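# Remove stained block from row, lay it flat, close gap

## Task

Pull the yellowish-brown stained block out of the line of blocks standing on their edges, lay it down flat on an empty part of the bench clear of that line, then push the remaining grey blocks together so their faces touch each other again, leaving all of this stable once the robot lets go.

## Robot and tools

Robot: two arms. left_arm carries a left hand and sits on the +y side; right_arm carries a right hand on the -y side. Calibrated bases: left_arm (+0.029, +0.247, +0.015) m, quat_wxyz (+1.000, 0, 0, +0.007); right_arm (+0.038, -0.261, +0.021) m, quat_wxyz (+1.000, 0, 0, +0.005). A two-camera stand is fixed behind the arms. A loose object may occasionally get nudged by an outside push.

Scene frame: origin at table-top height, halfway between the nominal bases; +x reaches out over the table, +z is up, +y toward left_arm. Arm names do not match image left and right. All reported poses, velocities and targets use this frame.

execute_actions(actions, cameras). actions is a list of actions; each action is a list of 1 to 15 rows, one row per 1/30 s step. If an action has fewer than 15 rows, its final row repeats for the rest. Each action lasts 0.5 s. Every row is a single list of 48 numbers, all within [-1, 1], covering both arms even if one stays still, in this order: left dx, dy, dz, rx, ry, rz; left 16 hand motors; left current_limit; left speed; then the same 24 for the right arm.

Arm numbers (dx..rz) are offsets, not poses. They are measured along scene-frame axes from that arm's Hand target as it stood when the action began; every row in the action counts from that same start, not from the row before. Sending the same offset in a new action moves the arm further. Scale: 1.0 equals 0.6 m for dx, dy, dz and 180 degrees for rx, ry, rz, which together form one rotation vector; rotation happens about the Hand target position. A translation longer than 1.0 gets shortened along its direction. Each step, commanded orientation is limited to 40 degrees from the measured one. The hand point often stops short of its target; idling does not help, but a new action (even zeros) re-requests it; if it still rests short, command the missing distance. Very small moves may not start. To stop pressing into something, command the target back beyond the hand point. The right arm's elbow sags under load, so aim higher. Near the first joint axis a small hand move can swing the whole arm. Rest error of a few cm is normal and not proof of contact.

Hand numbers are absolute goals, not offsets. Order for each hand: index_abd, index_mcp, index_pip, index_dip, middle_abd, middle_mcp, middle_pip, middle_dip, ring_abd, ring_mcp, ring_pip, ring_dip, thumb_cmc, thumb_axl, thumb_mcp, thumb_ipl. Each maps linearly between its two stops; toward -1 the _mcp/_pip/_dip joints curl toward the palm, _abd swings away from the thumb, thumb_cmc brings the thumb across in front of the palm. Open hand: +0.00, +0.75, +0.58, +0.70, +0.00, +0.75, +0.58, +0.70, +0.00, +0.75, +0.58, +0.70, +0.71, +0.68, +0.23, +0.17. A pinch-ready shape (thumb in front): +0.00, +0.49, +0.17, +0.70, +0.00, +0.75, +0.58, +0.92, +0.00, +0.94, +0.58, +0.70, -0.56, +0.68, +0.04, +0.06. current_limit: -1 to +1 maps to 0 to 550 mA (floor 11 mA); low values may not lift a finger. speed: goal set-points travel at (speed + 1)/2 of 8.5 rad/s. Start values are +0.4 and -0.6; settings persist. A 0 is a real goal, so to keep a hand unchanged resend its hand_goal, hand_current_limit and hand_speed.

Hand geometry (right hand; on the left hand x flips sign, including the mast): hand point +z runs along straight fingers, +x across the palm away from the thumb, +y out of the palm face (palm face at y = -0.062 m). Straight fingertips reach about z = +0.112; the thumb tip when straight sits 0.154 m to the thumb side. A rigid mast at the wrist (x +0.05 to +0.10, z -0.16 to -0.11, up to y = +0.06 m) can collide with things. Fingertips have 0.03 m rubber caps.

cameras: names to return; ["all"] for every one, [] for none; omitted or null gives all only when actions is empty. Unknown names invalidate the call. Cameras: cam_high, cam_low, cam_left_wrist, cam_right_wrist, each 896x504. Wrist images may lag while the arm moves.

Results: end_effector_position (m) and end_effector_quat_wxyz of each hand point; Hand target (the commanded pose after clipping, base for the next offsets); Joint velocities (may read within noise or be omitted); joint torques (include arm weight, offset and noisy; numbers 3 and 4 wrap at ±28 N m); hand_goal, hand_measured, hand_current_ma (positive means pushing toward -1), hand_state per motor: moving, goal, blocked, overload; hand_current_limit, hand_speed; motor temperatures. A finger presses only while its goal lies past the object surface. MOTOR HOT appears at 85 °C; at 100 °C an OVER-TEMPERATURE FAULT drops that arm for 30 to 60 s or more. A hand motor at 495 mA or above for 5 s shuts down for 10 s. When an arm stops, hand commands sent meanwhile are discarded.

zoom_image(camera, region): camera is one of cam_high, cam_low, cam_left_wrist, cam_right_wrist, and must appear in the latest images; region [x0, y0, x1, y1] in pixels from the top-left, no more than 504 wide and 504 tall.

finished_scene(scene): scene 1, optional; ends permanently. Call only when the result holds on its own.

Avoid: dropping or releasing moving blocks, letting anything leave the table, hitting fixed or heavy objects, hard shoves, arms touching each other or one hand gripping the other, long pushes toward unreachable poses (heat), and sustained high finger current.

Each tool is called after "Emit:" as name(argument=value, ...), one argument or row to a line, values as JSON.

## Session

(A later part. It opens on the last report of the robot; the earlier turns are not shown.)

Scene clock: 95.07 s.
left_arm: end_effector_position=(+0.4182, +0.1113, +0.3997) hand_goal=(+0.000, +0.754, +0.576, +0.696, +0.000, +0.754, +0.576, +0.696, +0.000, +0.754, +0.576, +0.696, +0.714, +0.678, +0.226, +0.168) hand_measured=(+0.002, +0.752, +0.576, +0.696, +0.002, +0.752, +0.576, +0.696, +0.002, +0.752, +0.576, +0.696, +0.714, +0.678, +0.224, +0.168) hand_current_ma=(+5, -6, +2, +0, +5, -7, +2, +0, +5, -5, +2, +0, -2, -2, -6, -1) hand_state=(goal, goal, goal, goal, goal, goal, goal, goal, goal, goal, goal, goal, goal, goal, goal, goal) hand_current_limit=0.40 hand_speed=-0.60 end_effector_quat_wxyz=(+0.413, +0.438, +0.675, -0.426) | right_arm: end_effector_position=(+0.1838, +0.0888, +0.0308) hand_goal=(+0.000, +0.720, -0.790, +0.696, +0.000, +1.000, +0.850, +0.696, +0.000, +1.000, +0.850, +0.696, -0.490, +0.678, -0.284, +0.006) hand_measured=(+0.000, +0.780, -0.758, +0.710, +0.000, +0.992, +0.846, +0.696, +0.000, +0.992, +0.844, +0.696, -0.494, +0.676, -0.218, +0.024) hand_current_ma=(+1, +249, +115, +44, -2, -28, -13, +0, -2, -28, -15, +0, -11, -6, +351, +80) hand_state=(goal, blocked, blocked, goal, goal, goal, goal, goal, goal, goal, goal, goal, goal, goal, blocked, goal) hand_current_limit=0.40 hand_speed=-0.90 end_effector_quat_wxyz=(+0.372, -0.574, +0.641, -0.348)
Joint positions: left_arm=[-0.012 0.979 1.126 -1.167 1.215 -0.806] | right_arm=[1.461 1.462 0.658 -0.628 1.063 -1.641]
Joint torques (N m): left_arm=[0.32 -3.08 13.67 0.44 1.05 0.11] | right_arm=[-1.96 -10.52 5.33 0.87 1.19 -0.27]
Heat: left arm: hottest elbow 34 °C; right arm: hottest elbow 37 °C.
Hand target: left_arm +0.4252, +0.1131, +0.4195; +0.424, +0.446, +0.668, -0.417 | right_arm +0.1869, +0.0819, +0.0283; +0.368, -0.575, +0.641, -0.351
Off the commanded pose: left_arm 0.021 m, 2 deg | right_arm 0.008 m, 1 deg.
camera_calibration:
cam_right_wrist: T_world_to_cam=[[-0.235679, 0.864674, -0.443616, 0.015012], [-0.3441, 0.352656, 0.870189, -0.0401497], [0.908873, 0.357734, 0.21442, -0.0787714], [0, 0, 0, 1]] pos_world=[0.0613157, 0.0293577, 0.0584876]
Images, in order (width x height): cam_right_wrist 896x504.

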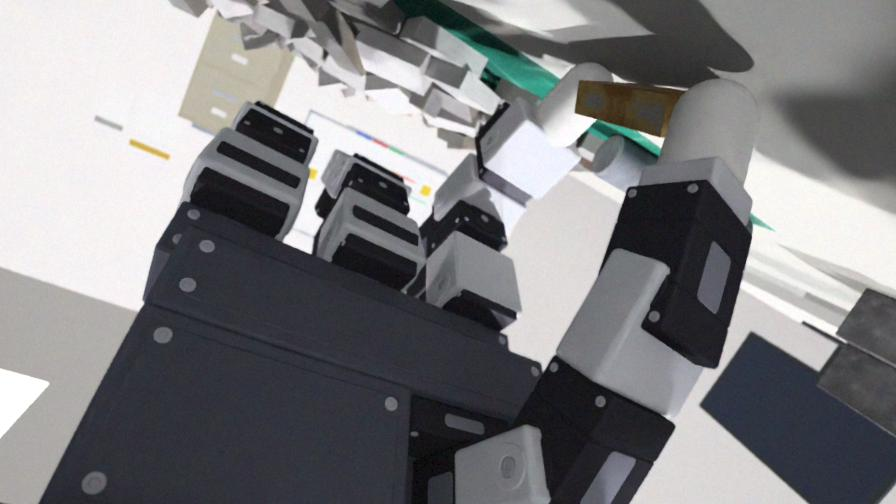

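Emit:
execute_actions(
  actions=[
    [[0,0,0,0,0,0,0,0.754,0.576,0.696,0,0.754,0.576,0.696,0,0.754,0.576,0.696,0.714,0.678,0.226,0.168,0.4,-0.6,0,-0.007,-0.001,0,0,0,0,0.72,-0.79,0.696,0,1,0.85,0.696,0,1,0.85,0.696,-0.49,0.678,-0.285,0.005,0.4,-0.9]],
  ],
  cameras=["cam_right_wrist", "cam_left_wrist"],
)

Emit:
zoom_image(
  camera="cam_right_wrist",
  region=[500, 0, 896, 200],
)

Emit:
zoom_image(
  camera="cam_left_wrist",
  region=[80, 304, 380, 504],
)

Scene clock: 96.33 s.
left_arm: end_effector_position=(+0.4182, +0.1113, +0.3997) hand_goal=(+0.000, +0.754, +0.576, +0.696, +0.000, +0.754, +0.576, +0.696, +0.000, +0.754, +0.576, +0.696, +0.714, +0.678, +0.226, +0.168) hand_measured=(+0.002, +0.752, +0.576, +0.696, +0.002, +0.752, +0.576, +0.696, +0.002, +0.752, +0.576, +0.696, +0.714, +0.678, +0.224, +0.168) hand_current_ma=(+5, -6, +2, +0, +5, -7, +2, +0, +5, -5, +2, +0, -2, -2, -6, -1) hand_state=(goal, goal, goal, goal, goal, goal, goal, goal, goal, goal, goal, goal, goal, goal, goal, goal) hand_current_limit=0.40 hand_speed=-0.60 end_effector_quat_wxyz=(+0.413, +0.438, +0.675, -0.426) | right_arm: end_effector_position=(+0.1841, +0.0860, +0.0306) hand_goal=(+0.000, +0.720, -0.790, +0.696, +0.000, +1.000, +0.850, +0.696, +0.000, +1.000, +0.850, +0.696, -0.490, +0.678, -0.284, +0.006) hand_measured=(+0.000, +0.780, -0.758, +0.710, +0.000, +0.992, +0.846, +0.696, +0.000, +0.992, +0.844, +0.696, -0.494, +0.676, -0.218, +0.024) hand_current_ma=(+1, +249, +115, +44, -2, -28, -13, +0, -2, -28, -15, +0, -11, -6, +351, +80) hand_state=(goal, blocked, blocked, goal, goal, goal, goal, goal, goal, goal, goal, goal, goal, goal, blocked, goal) hand_current_limit=0.40 hand_speed=-0.90 end_effector_quat_wxyz=(+0.373, -0.573, +0.642, -0.347)
Joint positions: left_arm=[-0.012 0.979 1.126 -1.167 1.215 -0.806] | right_arm=[1.459 1.454 0.648 -0.621 1.063 -1.642]
Joint torques (N m): left_arm=[0.38 -3.14 13.68 0.43 1.06 0.1] | right_arm=[-1.9 -10.52 5.19 0.84 1.18 -0.29]
Heat: left arm: hottest elbow 34 °C; right arm: hottest elbow 37 °C.
Hand target: left_arm +0.4252, +0.1131, +0.4195; +0.424, +0.446, +0.668, -0.417 | right_arm +0.1869, +0.0779, +0.0277; +0.368, -0.575, +0.641, -0.351
Off the commanded pose: left_arm 0.021 m, 2 deg | right_arm 0.009 m, 1 deg.
camera_calibration:
cam_left_wrist: T_world_to_cam=[[-0.36973, -0.32096, 0.871943, -0.196197], [-0.747672, 0.659919, -0.0741209, 0.221958], [-0.551622, -0.679332, -0.483965, 0.624447], [0, 0, 0, 1]] pos_world=[0.43787, 0.214761, 0.489734]
cam_right_wrist: T_world_to_cam=[[-0.23478, 0.866434, -0.440647, 0.0169827], [-0.344248, 0.349826, 0.871272, -0.0386403], [0.90905, 0.356249, 0.216136, -0.0779182], [0, 0, 0, 1]] pos_world=[0.0615169, 0.0265613, 0.0579905]
Images, in order (width x height): cam_left_wrist 896x504, cam_right_wrist 896x504.

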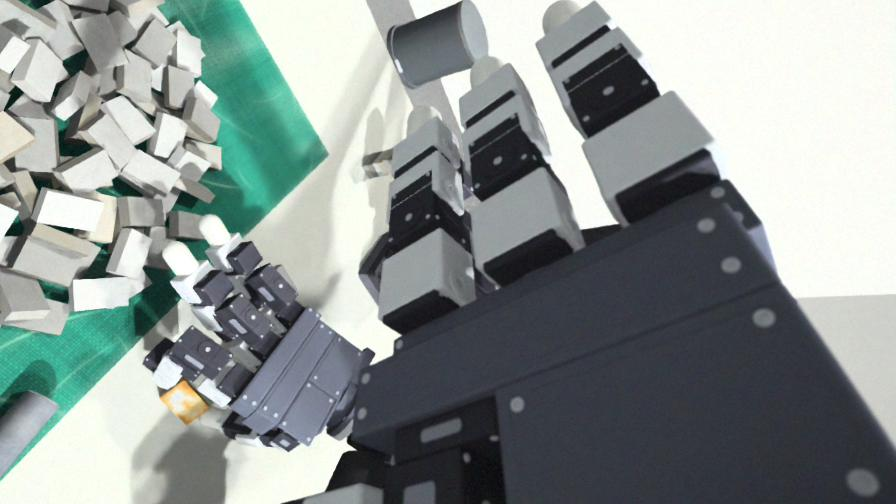

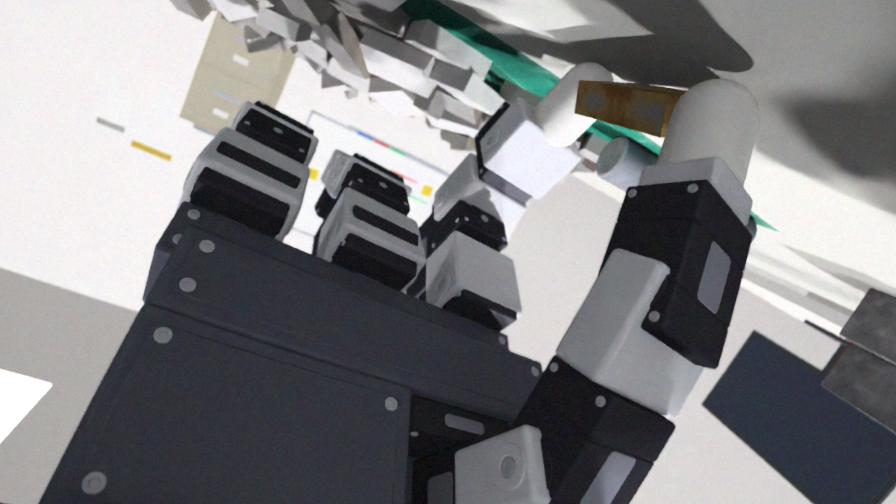

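Scaled by 1.273 from the camera's 896x504 image, which has a finer 1280x720 frame.

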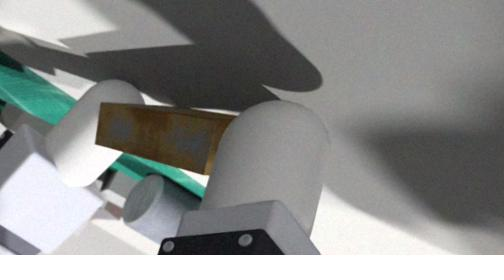

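Scaled by 1.680 from the camera's 896x504 image, which has a finer 1280x720 frame.

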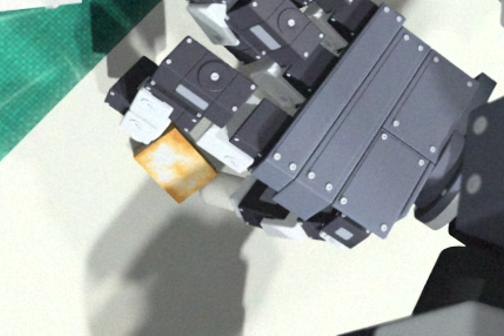

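Emit:
execute_actions(
  actions=[
    [[0,0,0,0,0,0,0,0.754,0.576,0.696,0,0.754,0.576,0.696,0,0.754,0.576,0.696,0.714,0.678,0.226,0.168,0.4,-0.6,0,0,0,0,0,0,0,0.88,-0.79,0.696,0,1,0.85,0.696,0,1,0.85,0.696,-0.49,0.678,-0.16,0.005,0.4,-0.95]],
    [[0,0,0,0,0,0,0,0.754,0.576,0.696,0,0.754,0.576,0.696,0,0.754,0.576,0.696,0.714,0.678,0.226,0.168,0.4,-0.6,0,0,0,0,0,0,0,0.88,-0.79,0.696,0,1,0.85,0.696,0,1,0.85,0.696,-0.49,0.678,-0.16,0.005,0.4,-0.95]],
  ],
  cameras=["cam_right_wrist", "cam_left_wrist"],
)

Emit:
zoom_image(
  camera="cam_right_wrist",
  region=[500, 0, 896, 200],
)

Emit:
zoom_image(
  camera="cam_left_wrist",
  region=[80, 304, 380, 504],
)

Scene clock: 98.10 s.
left_arm: end_effector_position=(+0.4182, +0.1113, +0.3997) hand_goal=(+0.000, +0.754, +0.576, +0.696, +0.000, +0.754, +0.576, +0.696, +0.000, +0.754, +0.576, +0.696, +0.714, +0.678, +0.226, +0.168) hand_measured=(+0.002, +0.752, +0.576, +0.696, +0.002, +0.752, +0.576, +0.696, +0.002, +0.752, +0.576, +0.696, +0.714, +0.678, +0.224, +0.168) hand_current_ma=(+5, -6, +2, +0, +5, -7, +2, +0, +5, -5, +2, +0, -2, -2, -6, -1) hand_state=(goal, goal, goal, goal, goal, goal, goal, goal, goal, goal, goal, goal, goal, goal, goal, goal) hand_current_limit=0.40 hand_speed=-0.60 end_effector_quat_wxyz=(+0.413, +0.438, +0.675, -0.426) | right_arm: end_effector_position=(+0.1848, +0.0854, +0.0306) hand_goal=(+0.000, +0.880, -0.790, +0.696, +0.000, +1.000, +0.850, +0.696, +0.000, +1.000, +0.850, +0.696, -0.490, +0.678, -0.160, +0.006) hand_measured=(+0.000, +0.864, -0.786, +0.698, +0.000, +0.992, +0.846, +0.696, +0.000, +0.992, +0.844, +0.696, -0.494, +0.676, -0.162, +0.008) hand_current_ma=(+1, -58, +11, +7, -2, -28, -13, +0, -2, -28, -15, +0, -11, -6, -5, +10) hand_state=(goal, goal, goal, goal, goal, goal, goal, goal, goal, goal, goal, goal, goal, goal, goal, goal) hand_current_limit=0.40 hand_speed=-0.95 end_effector_quat_wxyz=(+0.372, -0.573, +0.642, -0.348)
Joint positions: left_arm=[-0.012 0.979 1.126 -1.167 1.215 -0.806] | right_arm=[1.457 1.454 0.648 -0.621 1.063 -1.647]
Joint torques (N m): left_arm=[0.32 -3.08 13.68 0.44 1.05 0.11] | right_arm=[-1.73 -10.52 5.18 0.84 1.18 -0.25]
Heat: left arm: hottest elbow 34 °C; right arm: hottest elbow 37 °C.
Hand target: left_arm +0.4252, +0.1131, +0.4195; +0.424, +0.446, +0.668, -0.417 | right_arm +0.1869, +0.0779, +0.0278; +0.368, -0.575, +0.641, -0.351
Off the commanded pose: left_arm 0.021 m, 2 deg | right_arm 0.008 m, 1 deg.
camera_calibration:
cam_left_wrist: T_world_to_cam=[[-0.36973, -0.32096, 0.871943, -0.196197], [-0.747672, 0.659919, -0.0741209, 0.221958], [-0.551622, -0.679332, -0.483965, 0.624447], [0, 0, 0, 1]] pos_world=[0.43787, 0.214761, 0.489734]
cam_right_wrist: T_world_to_cam=[[-0.234599, 0.865058, -0.443439, 0.0178567], [-0.344099, 0.352735, 0.870157, -0.0384154], [0.909153, 0.356725, 0.214915, -0.0783658], [0, 0, 0, 1]] pos_world=[0.062217, 0.0260584, 0.0581877]
Images, in order (width x height): cam_left_wrist 896x504, cam_right_wrist 896x504.

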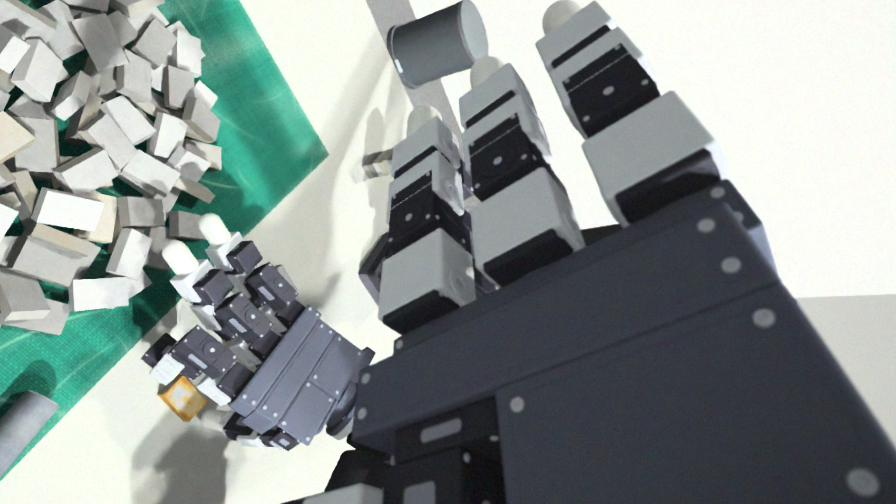

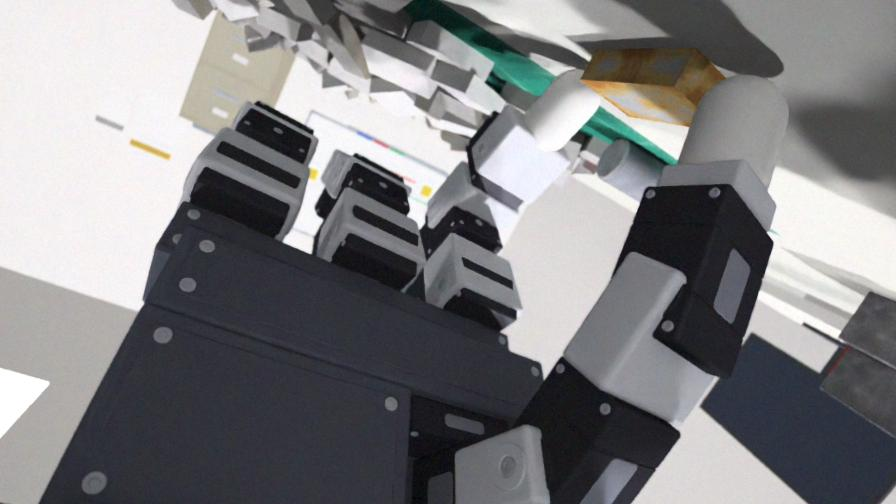

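Scaled by 1.273 from the camera's 896x504 image, which has a finer 1280x720 frame.

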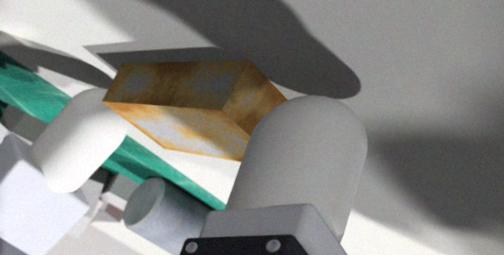

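Scaled by 1.680 from the camera's 896x504 image, which has a finer 1280x720 frame.

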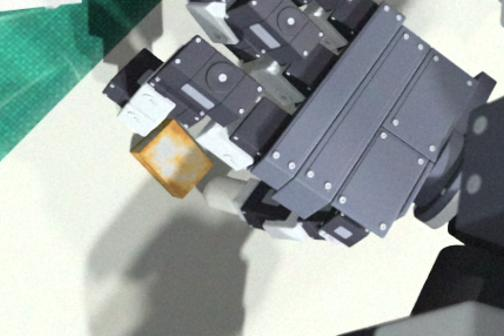

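Emit:
execute_actions(
  actions=[
    [[0,0,0,0,0,0,0,0.754,0.576,0.696,0,0.754,0.576,0.696,0,0.754,0.576,0.696,0.714,0.678,0.226,0.168,0.4,-0.6,0,0.01,0.04,0,0,0,0,0.88,-0.79,0.696,0,1,0.85,0.696,0,1,0.85,0.696,-0.49,0.678,-0.16,0.005,0.4,-0.9]],
    [[0,0,0,0,0,0,0,0.754,0.576,0.696,0,0.754,0.576,0.696,0,0.754,0.576,0.696,0.714,0.678,0.226,0.168,0.4,-0.6,0,0.01,0.05,0,0,0,0,0.88,-0.79,0.696,0,1,0.85,0.696,0,1,0.85,0.696,-0.49,0.678,-0.16,0.005,0.4,-0.9]],
    [[0,0,0,0,0,0,0,0.754,0.576,0.696,0,0.754,0.576,0.696,0,0.754,0.576,0.696,0.714,0.678,0.226,0.168,0.4,-0.6,0,0.01,0.05,0,0,0,0,0.88,-0.79,0.696,0,1,0.85,0.696,0,1,0.85,0.696,-0.49,0.678,-0.16,0.005,0.4,-0.9]],
  ],
  cameras=["cam_right_wrist", "cam_left_wrist", "cam_high"],
)

Emit:
zoom_image(
  camera="cam_high",
  region=[310, 160, 400, 260],
)

Emit:
zoom_image(
  camera="cam_left_wrist",
  region=[80, 240, 380, 440],
)

Scene clock: 100.57 s.
left_arm: end_effector_position=(+0.4182, +0.1113, +0.3997) hand_goal=(+0.000, +0.754, +0.576, +0.696, +0.000, +0.754, +0.576, +0.696, +0.000, +0.754, +0.576, +0.696, +0.714, +0.678, +0.226, +0.168) hand_measured=(+0.002, +0.752, +0.576, +0.696, +0.002, +0.752, +0.576, +0.696, +0.002, +0.752, +0.576, +0.696, +0.714, +0.678, +0.224, +0.168) hand_current_ma=(+5, -6, +2, +0, +5, -7, +2, +0, +5, -5, +2, +0, -2, -2, -6, -1) hand_state=(goal, goal, goal, goal, goal, goal, goal, goal, goal, goal, goal, goal, goal, goal, goal, goal) hand_current_limit=0.40 hand_speed=-0.60 end_effector_quat_wxyz=(+0.413, +0.438, +0.675, -0.426) | right_arm: end_effector_position=(+0.1840, +0.0778, +0.0954) hand_goal=(+0.000, +0.880, -0.790, +0.696, +0.000, +1.000, +0.850, +0.696, +0.000, +1.000, +0.850, +0.696, -0.490, +0.678, -0.160, +0.006) hand_measured=(+0.000, +0.864, -0.786, +0.698, +0.000, +0.992, +0.846, +0.696, +0.000, +0.992, +0.844, +0.696, -0.494, +0.676, -0.162, +0.008) hand_current_ma=(+1, -54, +11, +7, -2, -28, -13, +0, -2, -28, -15, +0, -9, -6, -4, +10) hand_state=(goal, goal, goal, goal, goal, goal, goal, goal, goal, goal, goal, goal, goal, goal, goal, goal) hand_current_limit=0.40 hand_speed=-0.90 end_effector_quat_wxyz=(+0.359, -0.582, +0.634, -0.360)
Joint positions: left_arm=[-0.012 0.979 1.126 -1.167 1.215 -0.806] | right_arm=[1.457 1.314 0.737 -0.889 1.063 -1.651]
Joint torques (N m): left_arm=[0.32 -3.14 13.68 0.43 1.06 0.11] | right_arm=[-1.32 -8.88 11.08 -0.2 1.21 -0.1]
Heat: left arm: hottest elbow 35 °C; right arm: hottest elbow 37 °C.
Hand target: left_arm +0.4252, +0.1131, +0.4195; +0.424, +0.446, +0.668, -0.417 | right_arm +0.1868, +0.0957, +0.1117; -0.368, +0.575, -0.641, +0.351
Off the commanded pose: left_arm 0.021 m, 2 deg | right_arm 0.024 m, 2 deg.
camera_calibration:
cam_left_wrist: T_world_to_cam=[[-0.36973, -0.32096, 0.871943, -0.196197], [-0.747672, 0.659919, -0.0741209, 0.221958], [-0.551622, -0.679332, -0.483965, 0.624447], [0, 0, 0, 1]] pos_world=[0.43787, 0.214761, 0.489734]
cam_right_wrist: T_world_to_cam=[[-0.238292, 0.845003, -0.478735, 0.058487], [-0.341254, 0.388651, 0.85586, -0.0943593], [0.909265, 0.367314, 0.195749, -0.0878456], [0, 0, 0, 1]] pos_world=[0.0616114, 0.0195182, 0.125954]
Images, in order (width x height): cam_high 896x504, cam_left_wrist 896x504, cam_right_wrist 896x504.

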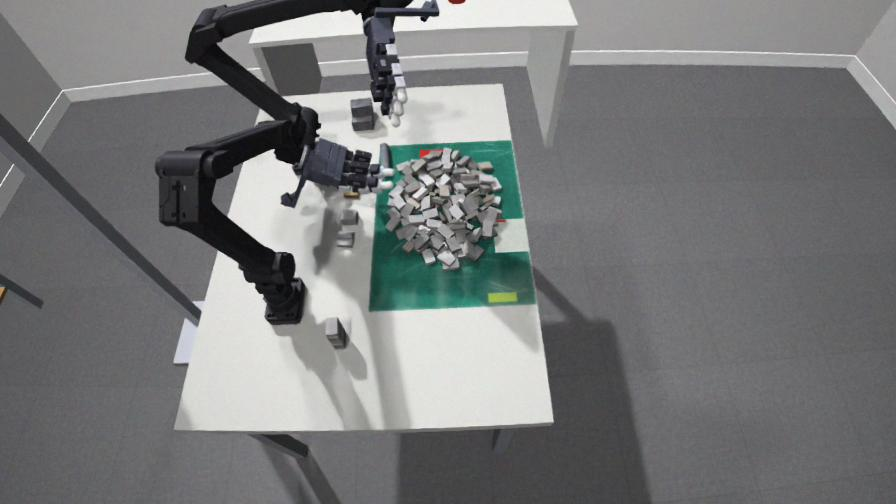

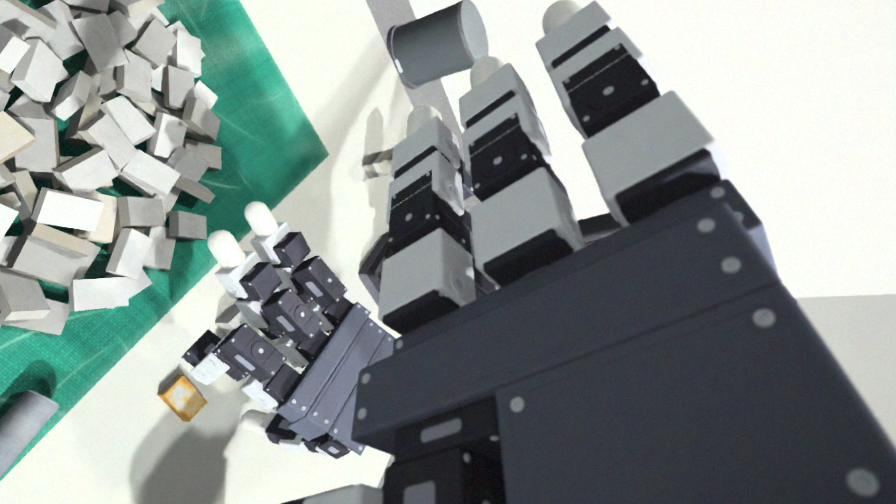

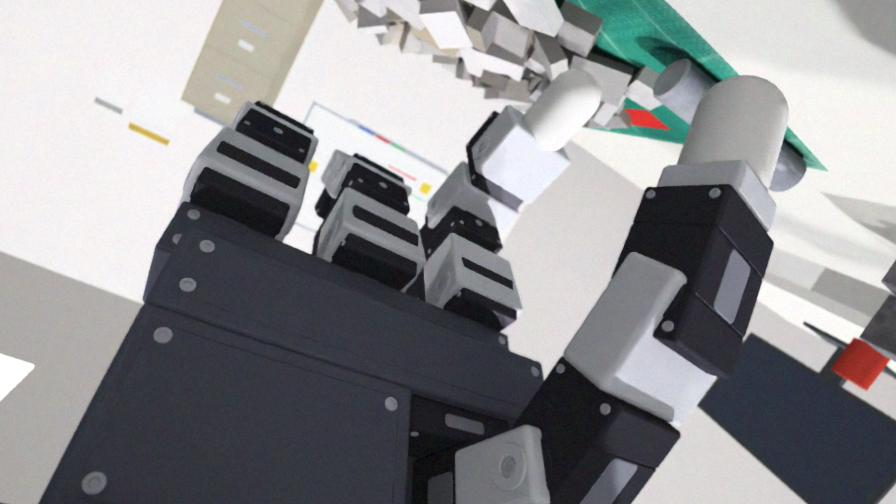

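Scaled by 5.040 from the camera's 896x504 image, which has a finer 1280x720 frame.

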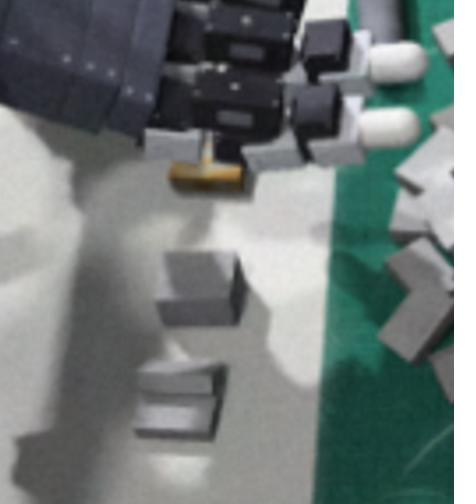

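Scaled by 1.680 from the camera's 896x504 image, which has a finer 1280x720 frame.

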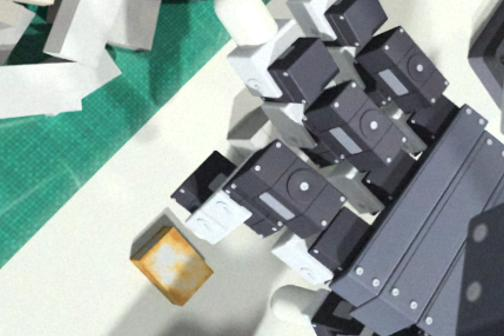

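Emit:
execute_actions(
  actions=[
    [[0,0,0,0,0,0,0,0.754,0.576,0.696,0,0.754,0.576,0.696,0,0.754,0.576,0.696,0.714,0.678,0.226,0.168,0.4,-0.6,0,-0.03,0.08,0,0,0,0,0.88,-0.79,0.696,0,1,0.85,0.696,0,1,0.85,0.696,-0.49,0.678,-0.16,0.005,0.4,-0.9]],
    [[0,0,0,0,0,0,0,0.754,0.576,0.696,0,0.754,0.576,0.696,0,0.754,0.576,0.696,0.714,0.678,0.226,0.168,0.4,-0.6,0,-0.03,0.08,0,0,0,0,0.88,-0.79,0.696,0,1,0.85,0.696,0,1,0.85,0.696,-0.49,0.678,-0.16,0.005,0.4,-0.9]],
    [[0,0,0,0,0,0,0,0.754,0.576,0.696,0,0.754,0.576,0.696,0,0.754,0.576,0.696,0.714,0.678,0.226,0.168,0.4,-0.6,0,-0.03,0.05,0,0,0,0,0.88,-0.79,0.696,0,1,0.85,0.696,0,1,0.85,0.696,-0.49,0.678,-0.16,0.005,0.4,-0.9]],
  ],
  cameras=["cam_left_wrist", "cam_high"],
)

Emit:
zoom_image(
  camera="cam_high",
  region=[320, 185, 390, 255],
)

Emit:
zoom_image(
  camera="cam_left_wrist",
  region=[140, 230, 360, 430],
)

Scene clock: 103.43 s.
left_arm: end_effector_position=(+0.4182, +0.1113, +0.3997) hand_goal=(+0.000, +0.754, +0.576, +0.696, +0.000, +0.754, +0.576, +0.696, +0.000, +0.754, +0.576, +0.696, +0.714, +0.678, +0.226, +0.168) hand_measured=(+0.002, +0.752, +0.576, +0.696, +0.002, +0.752, +0.576, +0.696, +0.002, +0.752, +0.576, +0.696, +0.714, +0.678, +0.224, +0.168) hand_current_ma=(+5, -6, +2, +0, +5, -7, +2, +0, +5, -5, +2, +0, -2, -2, -6, -1) hand_state=(goal, goal, goal, goal, goal, goal, goal, goal, goal, goal, goal, goal, goal, goal, goal, goal) hand_current_limit=0.40 hand_speed=-0.60 end_effector_quat_wxyz=(+0.413, +0.438, +0.675, -0.426) | right_arm: end_effector_position=(+0.1836, +0.0290, +0.2146) hand_goal=(+0.000, +0.880, -0.790, +0.696, +0.000, +1.000, +0.850, +0.696, +0.000, +1.000, +0.850, +0.696, -0.490, +0.678, -0.160, +0.006) hand_measured=(+0.000, +0.866, -0.786, +0.698, +0.000, +0.992, +0.846, +0.696, +0.000, +0.992, +0.844, +0.696, -0.492, +0.676, -0.162, +0.008) hand_current_ma=(+1, -51, +11, +7, -2, -28, -13, +0, -2, -28, -15, +0, -7, -6, -4, +9) hand_state=(goal, goal, goal, goal, goal, goal, goal, goal, goal, goal, goal, goal, goal, goal, goal, goal) hand_current_limit=0.40 hand_speed=-0.90 end_effector_quat_wxyz=(+0.358, -0.582, +0.635, -0.360)
Joint positions: left_arm=[-0.012 0.979 1.126 -1.167 1.215 -0.806] | right_arm=[1.44 1.029 0.857 -1.267 1.061 -1.681]
Joint torques (N m): left_arm=[0.32 -3.14 13.7 0.44 1.06 0.11] | right_arm=[-1.61 -5.89 13.14 -0.14 1.16 -0.22]
Heat: left arm: hottest elbow 35 °C; right arm: hottest elbow 38 °C.
Hand target: left_arm +0.4252, +0.1131, +0.4195; +0.424, +0.446, +0.668, -0.417 | right_arm +0.1869, +0.0417, +0.2377; +0.368, -0.575, +0.641, -0.351
Off the commanded pose: left_arm 0.021 m, 2 deg | right_arm 0.026 m, 2 deg.
camera_calibration:
cam_left_wrist: T_world_to_cam=[[-0.36973, -0.32096, 0.871943, -0.196197], [-0.747672, 0.659919, -0.0741209, 0.221958], [-0.551622, -0.679332, -0.483965, 0.624447], [0, 0, 0, 1]] pos_world=[0.43787, 0.214761, 0.489734]
Images, in order (width x height): cam_high 896x504, cam_left_wrist 896x504.

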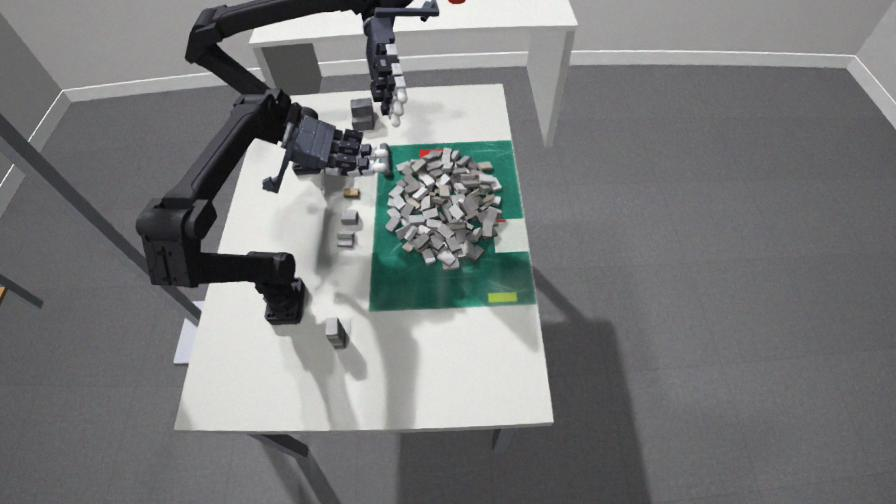

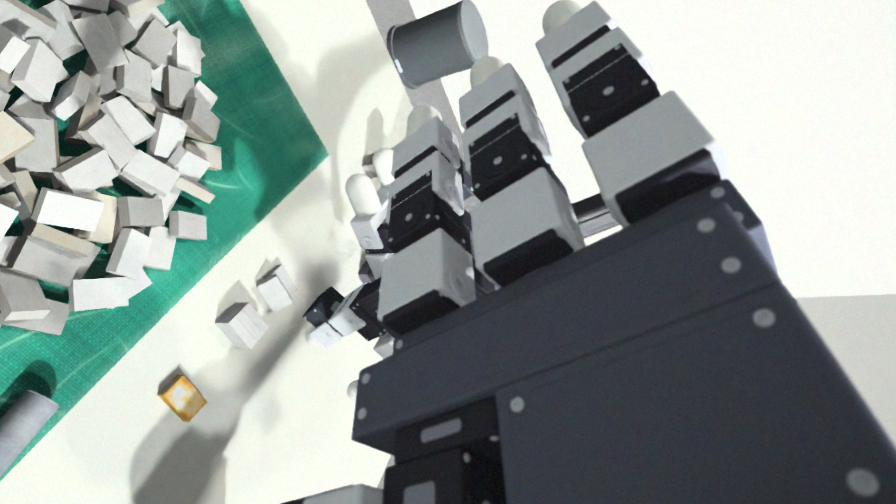

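Scaled by 7.200 from the camera's 896x504 image, which has a finer 1280x720 frame.

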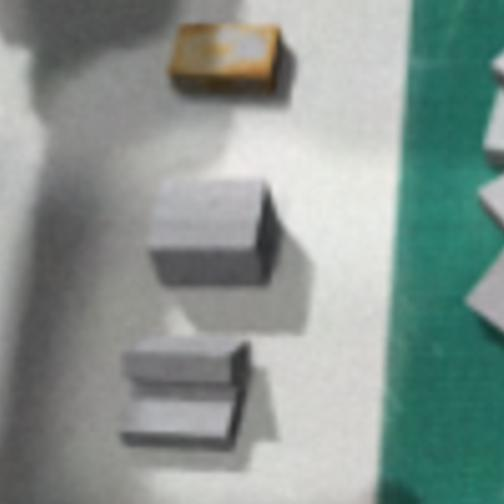

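Scaled by 2.291 from the camera's 896x504 image, which has a finer 1280x720 frame.

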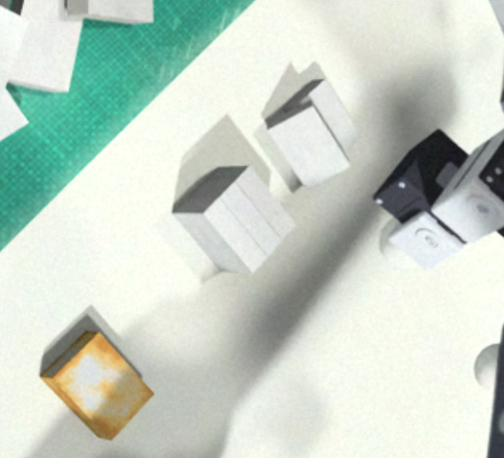

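Emit:
zoom_image(
  camera="cam_left_wrist",
  region=[240, 245, 310, 325],
)

Emit:
zoom_image(
  camera="cam_left_wrist",
  region=[205, 285, 285, 365],
)

Emit:
zoom_image(
  camera="cam_high",
  region=[325, 205, 370, 255],
)

Scaled by 6.300 from the camera's 896x504 image, which has a finer 1280x720 frame.

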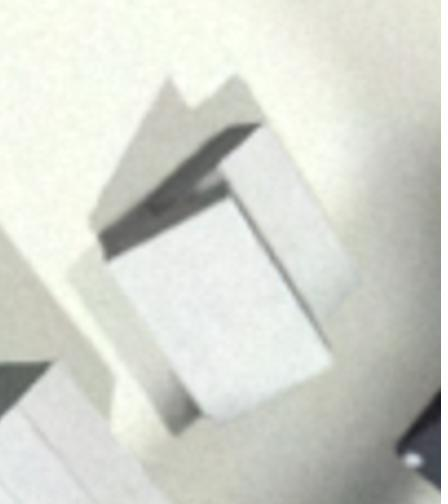

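Scaled by 6.300 from the camera's 896x504 image, which has a finer 1280x720 frame.

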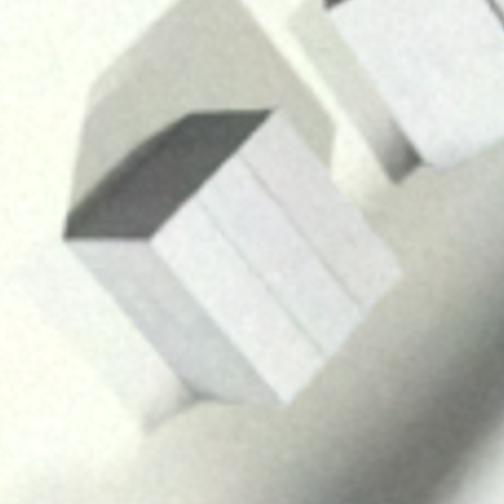

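Scaled by 10.080 from the camera's 896x504 image, which has a finer 1280x720 frame.

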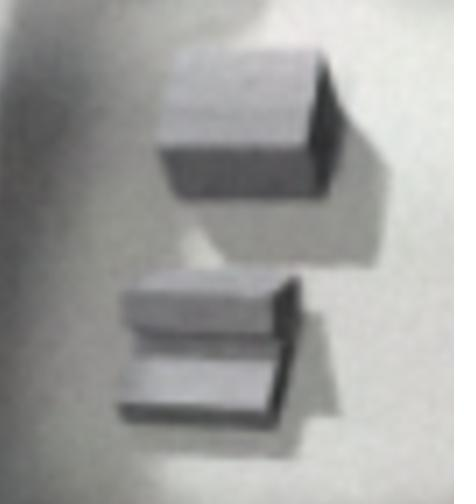

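Emit:
execute_actions(
  actions=[
    [[0,0,0,0,0,0,0,0.754,0.576,0.696,0,0.754,0.576,0.696,0,0.754,0.576,0.696,0.714,0.678,0.226,0.168,0.4,-0.6,-0.0037,-0.0487,-0.0617,-0.0055,-0.0007,-0.0057,0,0.88,-0.79,0.696,0,1,0.85,0.696,0,1,0.85,0.696,-0.49,0.678,-0.16,0.005,0.4,-0.9]],
    [[0,0,0,0,0,0,0,0.754,0.576,0.696,0,0.754,0.576,0.696,0,0.754,0.576,0.696,0.714,0.678,0.226,0.168,0.4,-0.6,-0.0037,-0.0487,-0.0617,-0.0055,-0.0007,-0.0057,0,0.88,-0.79,0.696,0,1,0.85,0.696,0,1,0.85,0.696,-0.49,0.678,-0.16,0.005,0.4,-0.9]],
    [[0,0,0,0,0,0,0,0.754,0.576,0.696,0,0.754,0.576,0.696,0,0.754,0.576,0.696,0.714,0.678,0.226,0.168,0.4,-0.6,-0.0037,-0.0487,-0.0617,-0.0055,-0.0007,-0.0057,0,0.88,-0.79,0.696,0,1,0.85,0.696,0,1,0.85,0.696,-0.49,0.678,-0.16,0.005,0.4,-0.9]],
    [[0,0,0,0,0,0,0,0.754,0.576,0.696,0,0.754,0.576,0.696,0,0.754,0.576,0.696,0.714,0.678,0.226,0.168,0.4,-0.6,-0.0037,-0.0487,-0.0617,-0.0055,-0.0007,-0.0057,0,0.88,-0.79,0.696,0,1,0.85,0.696,0,1,0.85,0.696,-0.49,0.678,-0.16,0.005,0.4,-0.9]],
  ],
  cameras=["cam_left_wrist", "cam_right_wrist"],
)

Emit:
zoom_image(
  camera="cam_left_wrist",
  region=[200, 230, 340, 370],
)

Emit:
zoom_image(
  camera="cam_right_wrist",
  region=[500, 0, 896, 200],
)

Scene clock: 120.03 s.
left_arm: end_effector_position=(+0.4182, +0.1113, +0.3997) hand_goal=(+0.000, +0.754, +0.576, +0.696, +0.000, +0.754, +0.576, +0.696, +0.000, +0.754, +0.576, +0.696, +0.714, +0.678, +0.226, +0.168) hand_measured=(+0.002, +0.752, +0.576, +0.696, +0.002, +0.752, +0.576, +0.696, +0.002, +0.752, +0.576, +0.696, +0.714, +0.678, +0.224, +0.168) hand_current_ma=(+5, -6, +2, +0, +5, -7, +2, +0, +5, -5, +2, +0, -2, -2, -6, -1) hand_state=(goal, goal, goal, goal, goal, goal, goal, goal, goal, goal, goal, goal, goal, goal, goal, goal) hand_current_limit=0.40 hand_speed=-0.60 end_effector_quat_wxyz=(+0.413, +0.438, +0.675, -0.426) | right_arm: end_effector_position=(+0.1762, -0.0733, +0.0929) hand_goal=(+0.000, +0.880, -0.790, +0.696, +0.000, +1.000, +0.850, +0.696, +0.000, +1.000, +0.850, +0.696, -0.490, +0.678, -0.160, +0.006) hand_measured=(+0.000, +0.866, -0.786, +0.698, +0.000, +0.992, +0.846, +0.696, +0.000, +0.992, +0.844, +0.696, -0.492, +0.676, -0.162, +0.008) hand_current_ma=(+1, -45, +10, +7, -2, -28, -13, +0, -2, -28, -15, +0, -4, -6, -3, +9) hand_state=(goal, goal, goal, goal, goal, goal, goal, goal, goal, goal, goal, goal, goal, goal, goal, goal) hand_current_limit=0.40 hand_speed=-0.90 end_effector_quat_wxyz=(+0.335, -0.570, +0.640, -0.391)
Joint positions: left_arm=[-0.012 0.979 1.126 -1.167 1.215 -0.806] | right_arm=[1.436 0.903 0.451 -1.137 1.081 -1.569]
Joint torques (N m): left_arm=[0.32 -3.14 13.68 0.44 1.05 0.1] | right_arm=[-1.73 -3.31 7.06 0.55 1.32 0.05]
Motor temperatures (°C): left_arm=[29 29 35 27 29 29] | right_arm=[27 30 42 29 34 30]
Heat: left arm: hottest elbow 35 °C; right arm: hottest elbow 42 °C.
Hand target: left_arm +0.4252, +0.1131, +0.4195; +0.424, +0.446, +0.668, -0.417 | right_arm +0.1780, -0.0751, +0.0896; +0.338, -0.562, +0.647, -0.388
Off the commanded pose: left_arm 0.021 m, 2 deg | right_arm 0.004 m, 1 deg.
camera_calibration:
cam_left_wrist: T_world_to_cam=[[-0.36973, -0.32096, 0.871943, -0.196197], [-0.747672, 0.659919, -0.0741209, 0.221958], [-0.551622, -0.679332, -0.483965, 0.624447], [0, 0, 0, 1]] pos_world=[0.43787, 0.214761, 0.489734]
cam_right_wrist: T_world_to_cam=[[-0.182353, 0.831096, -0.525382, 0.176644], [-0.324397, 0.453567, 0.830086, -0.0319247], [0.928178, 0.321802, 0.186896, -0.0305057], [0, 0, 0, 1]] pos_world=[0.05017, -0.122512, 0.125007]
Images, in order (width x height): cam_left_wrist 896x504, cam_right_wrist 896x504.

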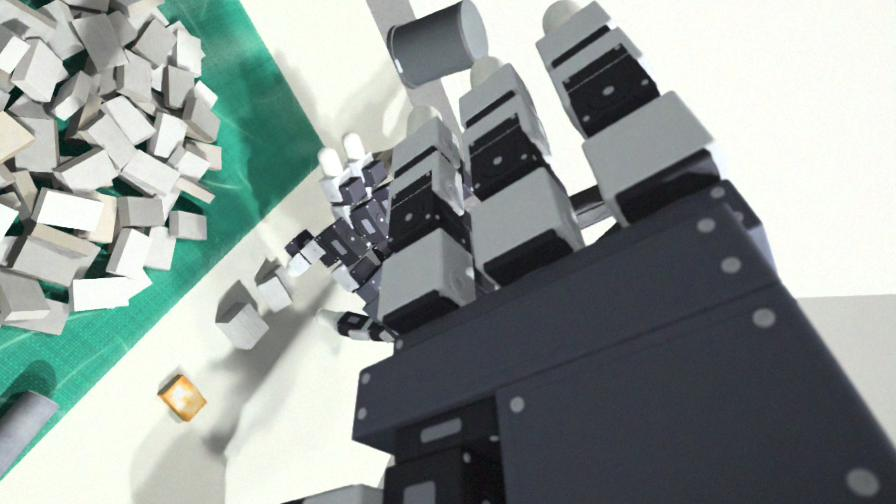

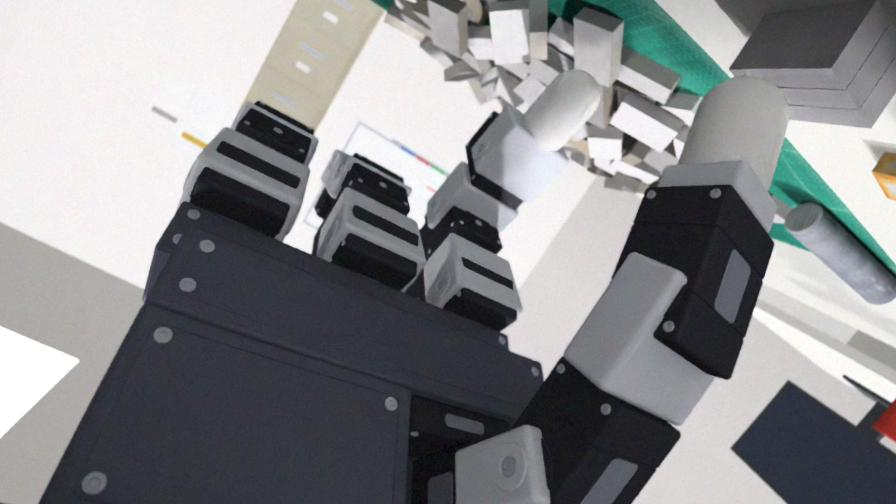

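Scaled by 3.600 from the camera's 896x504 image, which has a finer 1280x720 frame.

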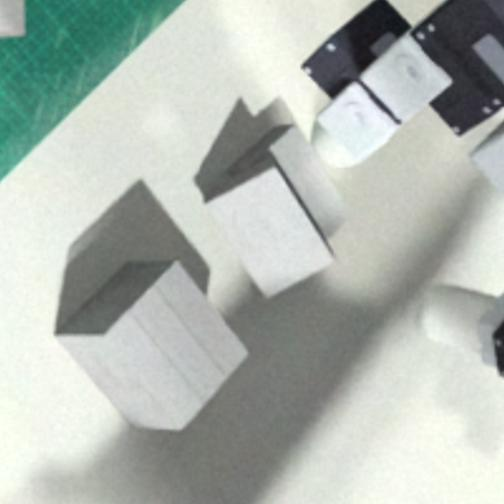

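Scaled by 1.273 from the camera's 896x504 image, which has a finer 1280x720 frame.

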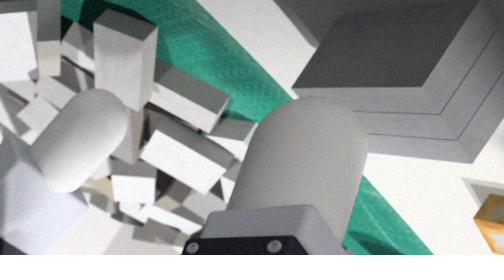

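Emit:
execute_actions(
  actions=[
    [[0,0,0,0,0,0,0,0.754,0.576,0.696,0,0.754,0.576,0.696,0,0.754,0.576,0.696,0.714,0.678,0.226,0.168,0.4,-0.6,0.015,0.0117,-0.045,0,0,0,0,0.88,-0.79,0.696,0,1,0.85,0.696,0,1,0.85,0.696,-0.49,0.678,-0.16,0.005,0.4,-0.9]],
    [[0,0,0,0,0,0,0,0.754,0.576,0.696,0,0.754,0.576,0.696,0,0.754,0.576,0.696,0.714,0.678,0.226,0.168,0.4,-0.6,0,0,-0.025,0,0,0,0,0.88,-0.79,0.696,0,1,0.85,0.696,0,1,0.85,0.696,-0.49,0.678,-0.16,0.005,0.4,-0.9]],
  ],
  cameras=["cam_left_wrist", "cam_right_wrist"],
)

Emit:
zoom_image(
  camera="cam_left_wrist",
  region=[200, 230, 340, 370],
)

Emit:
zoom_image(
  camera="cam_right_wrist",
  region=[500, 0, 896, 200],
)

Scene clock: 122.97 s.
left_arm: end_effector_position=(+0.4182, +0.1113, +0.3997) hand_goal=(+0.000, +0.754, +0.576, +0.696, +0.000, +0.754, +0.576, +0.696, +0.000, +0.754, +0.576, +0.696, +0.714, +0.678, +0.226, +0.168) hand_measured=(+0.002, +0.752, +0.576, +0.696, +0.002, +0.752, +0.576, +0.696, +0.002, +0.752, +0.576, +0.696, +0.714, +0.678, +0.224, +0.168) hand_current_ma=(+5, -6, +2, +0, +5, -7, +2, +0, +5, -5, +2, +0, -2, -2, -6, -1) hand_state=(goal, goal, goal, goal, goal, goal, goal, goal, goal, goal, goal, goal, goal, goal, goal, goal) hand_current_limit=0.40 hand_speed=-0.60 end_effector_quat_wxyz=(+0.413, +0.438, +0.675, -0.426) | right_arm: end_effector_position=(+0.1864, -0.0611, +0.0551) hand_goal=(+0.000, +0.880, -0.790, +0.696, +0.000, +1.000, +0.850, +0.696, +0.000, +1.000, +0.850, +0.696, -0.490, +0.678, -0.160, +0.006) hand_measured=(+0.000, +0.866, -0.786, +0.698, +0.000, +0.992, +0.846, +0.696, +0.000, +0.992, +0.844, +0.696, -0.492, +0.676, -0.162, +0.008) hand_current_ma=(+1, -45, +10, +7, -2, -28, -13, +0, -2, -28, -15, +0, -4, -6, -3, +9) hand_state=(goal, goal, goal, goal, goal, goal, goal, goal, goal, goal, goal, goal, goal, goal, goal, goal) hand_current_limit=0.40 hand_speed=-0.90 end_effector_quat_wxyz=(+0.347, -0.558, +0.650, -0.382)
Joint positions: left_arm=[-0.012 0.979 1.126 -1.167 1.215 -0.806] | right_arm=[1.396 1.004 0.382 -0.874 1.083 -1.628]
Joint torques (N m): left_arm=[0.32 -3.14 13.68 0.44 1.05 0.11] | right_arm=[-1.79 -2.84 6.27 0.77 1.18 -0.26]
Heat: left arm: hottest elbow 36 °C; right arm: hottest elbow 42 °C.
Hand target: left_arm +0.4252, +0.1131, +0.4195; +0.424, +0.446, +0.668, -0.417 | right_arm +0.1870, -0.0681, +0.0476; +0.338, -0.563, +0.647, -0.389
Off the commanded pose: left_arm 0.021 m, 2 deg | right_arm 0.010 m, 1 deg.
camera_calibration:
cam_left_wrist: T_world_to_cam=[[-0.36973, -0.32096, 0.871943, -0.196197], [-0.747672, 0.659919, -0.0741209, 0.221958], [-0.551622, -0.679332, -0.483965, 0.624447], [0, 0, 0, 1]] pos_world=[0.43787, 0.214761, 0.489734]
cam_right_wrist: T_world_to_cam=[[-0.167076, 0.853534, -0.493523, 0.145256], [-0.326243, 0.424502, 0.844609, -0.00498266], [0.930404, 0.302122, 0.207535, -0.0397095], [0, 0, 0, 1]] pos_world=[0.059589, -0.109869, 0.0841367]
Images, in order (width x height): cam_left_wrist 896x504, cam_right_wrist 896x504.

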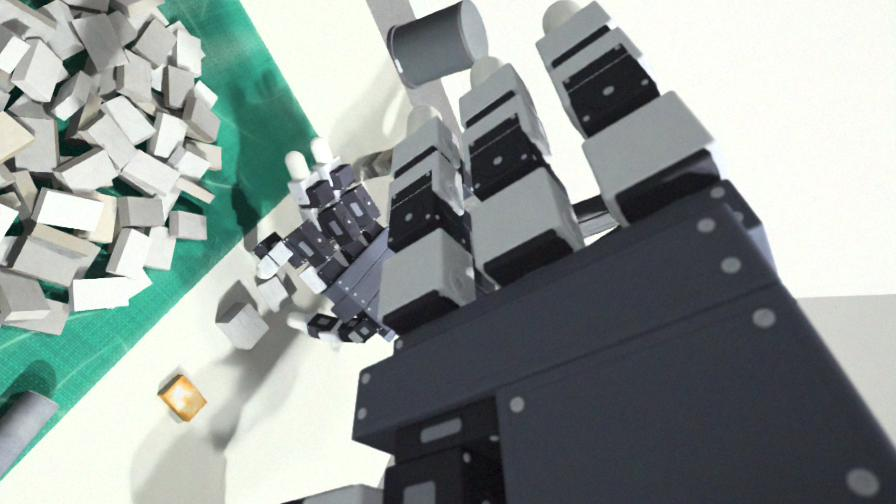

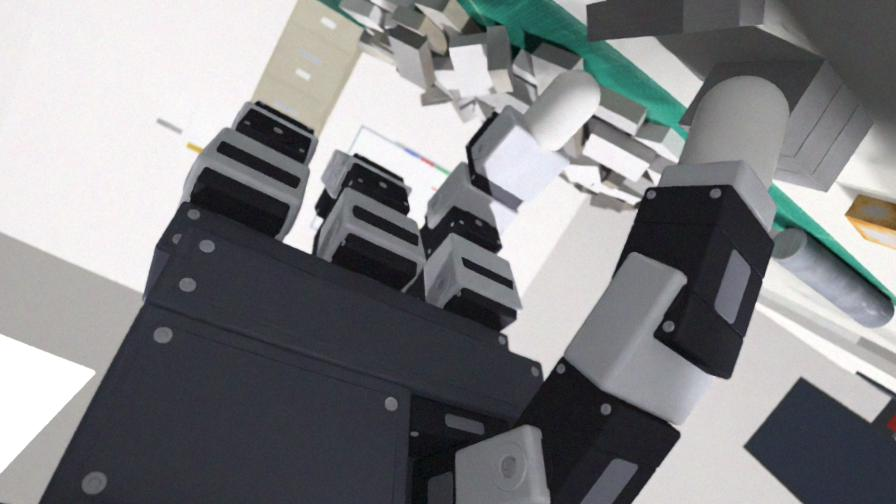

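Scaled by 3.600 from the camera's 896x504 image, which has a finer 1280x720 frame.

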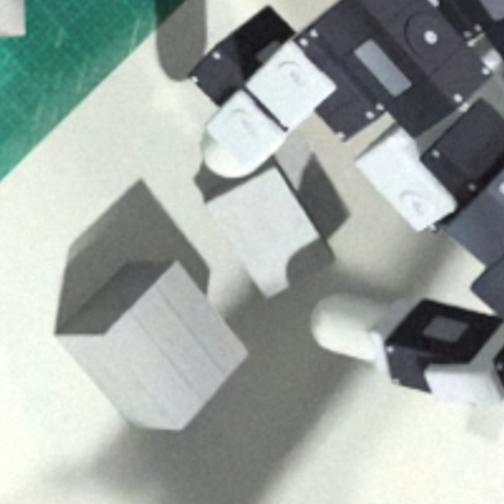

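Scaled by 1.273 from the camera's 896x504 image, which has a finer 1280x720 frame.

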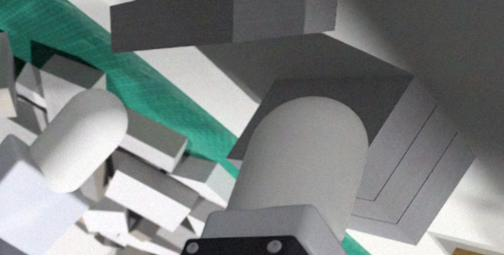

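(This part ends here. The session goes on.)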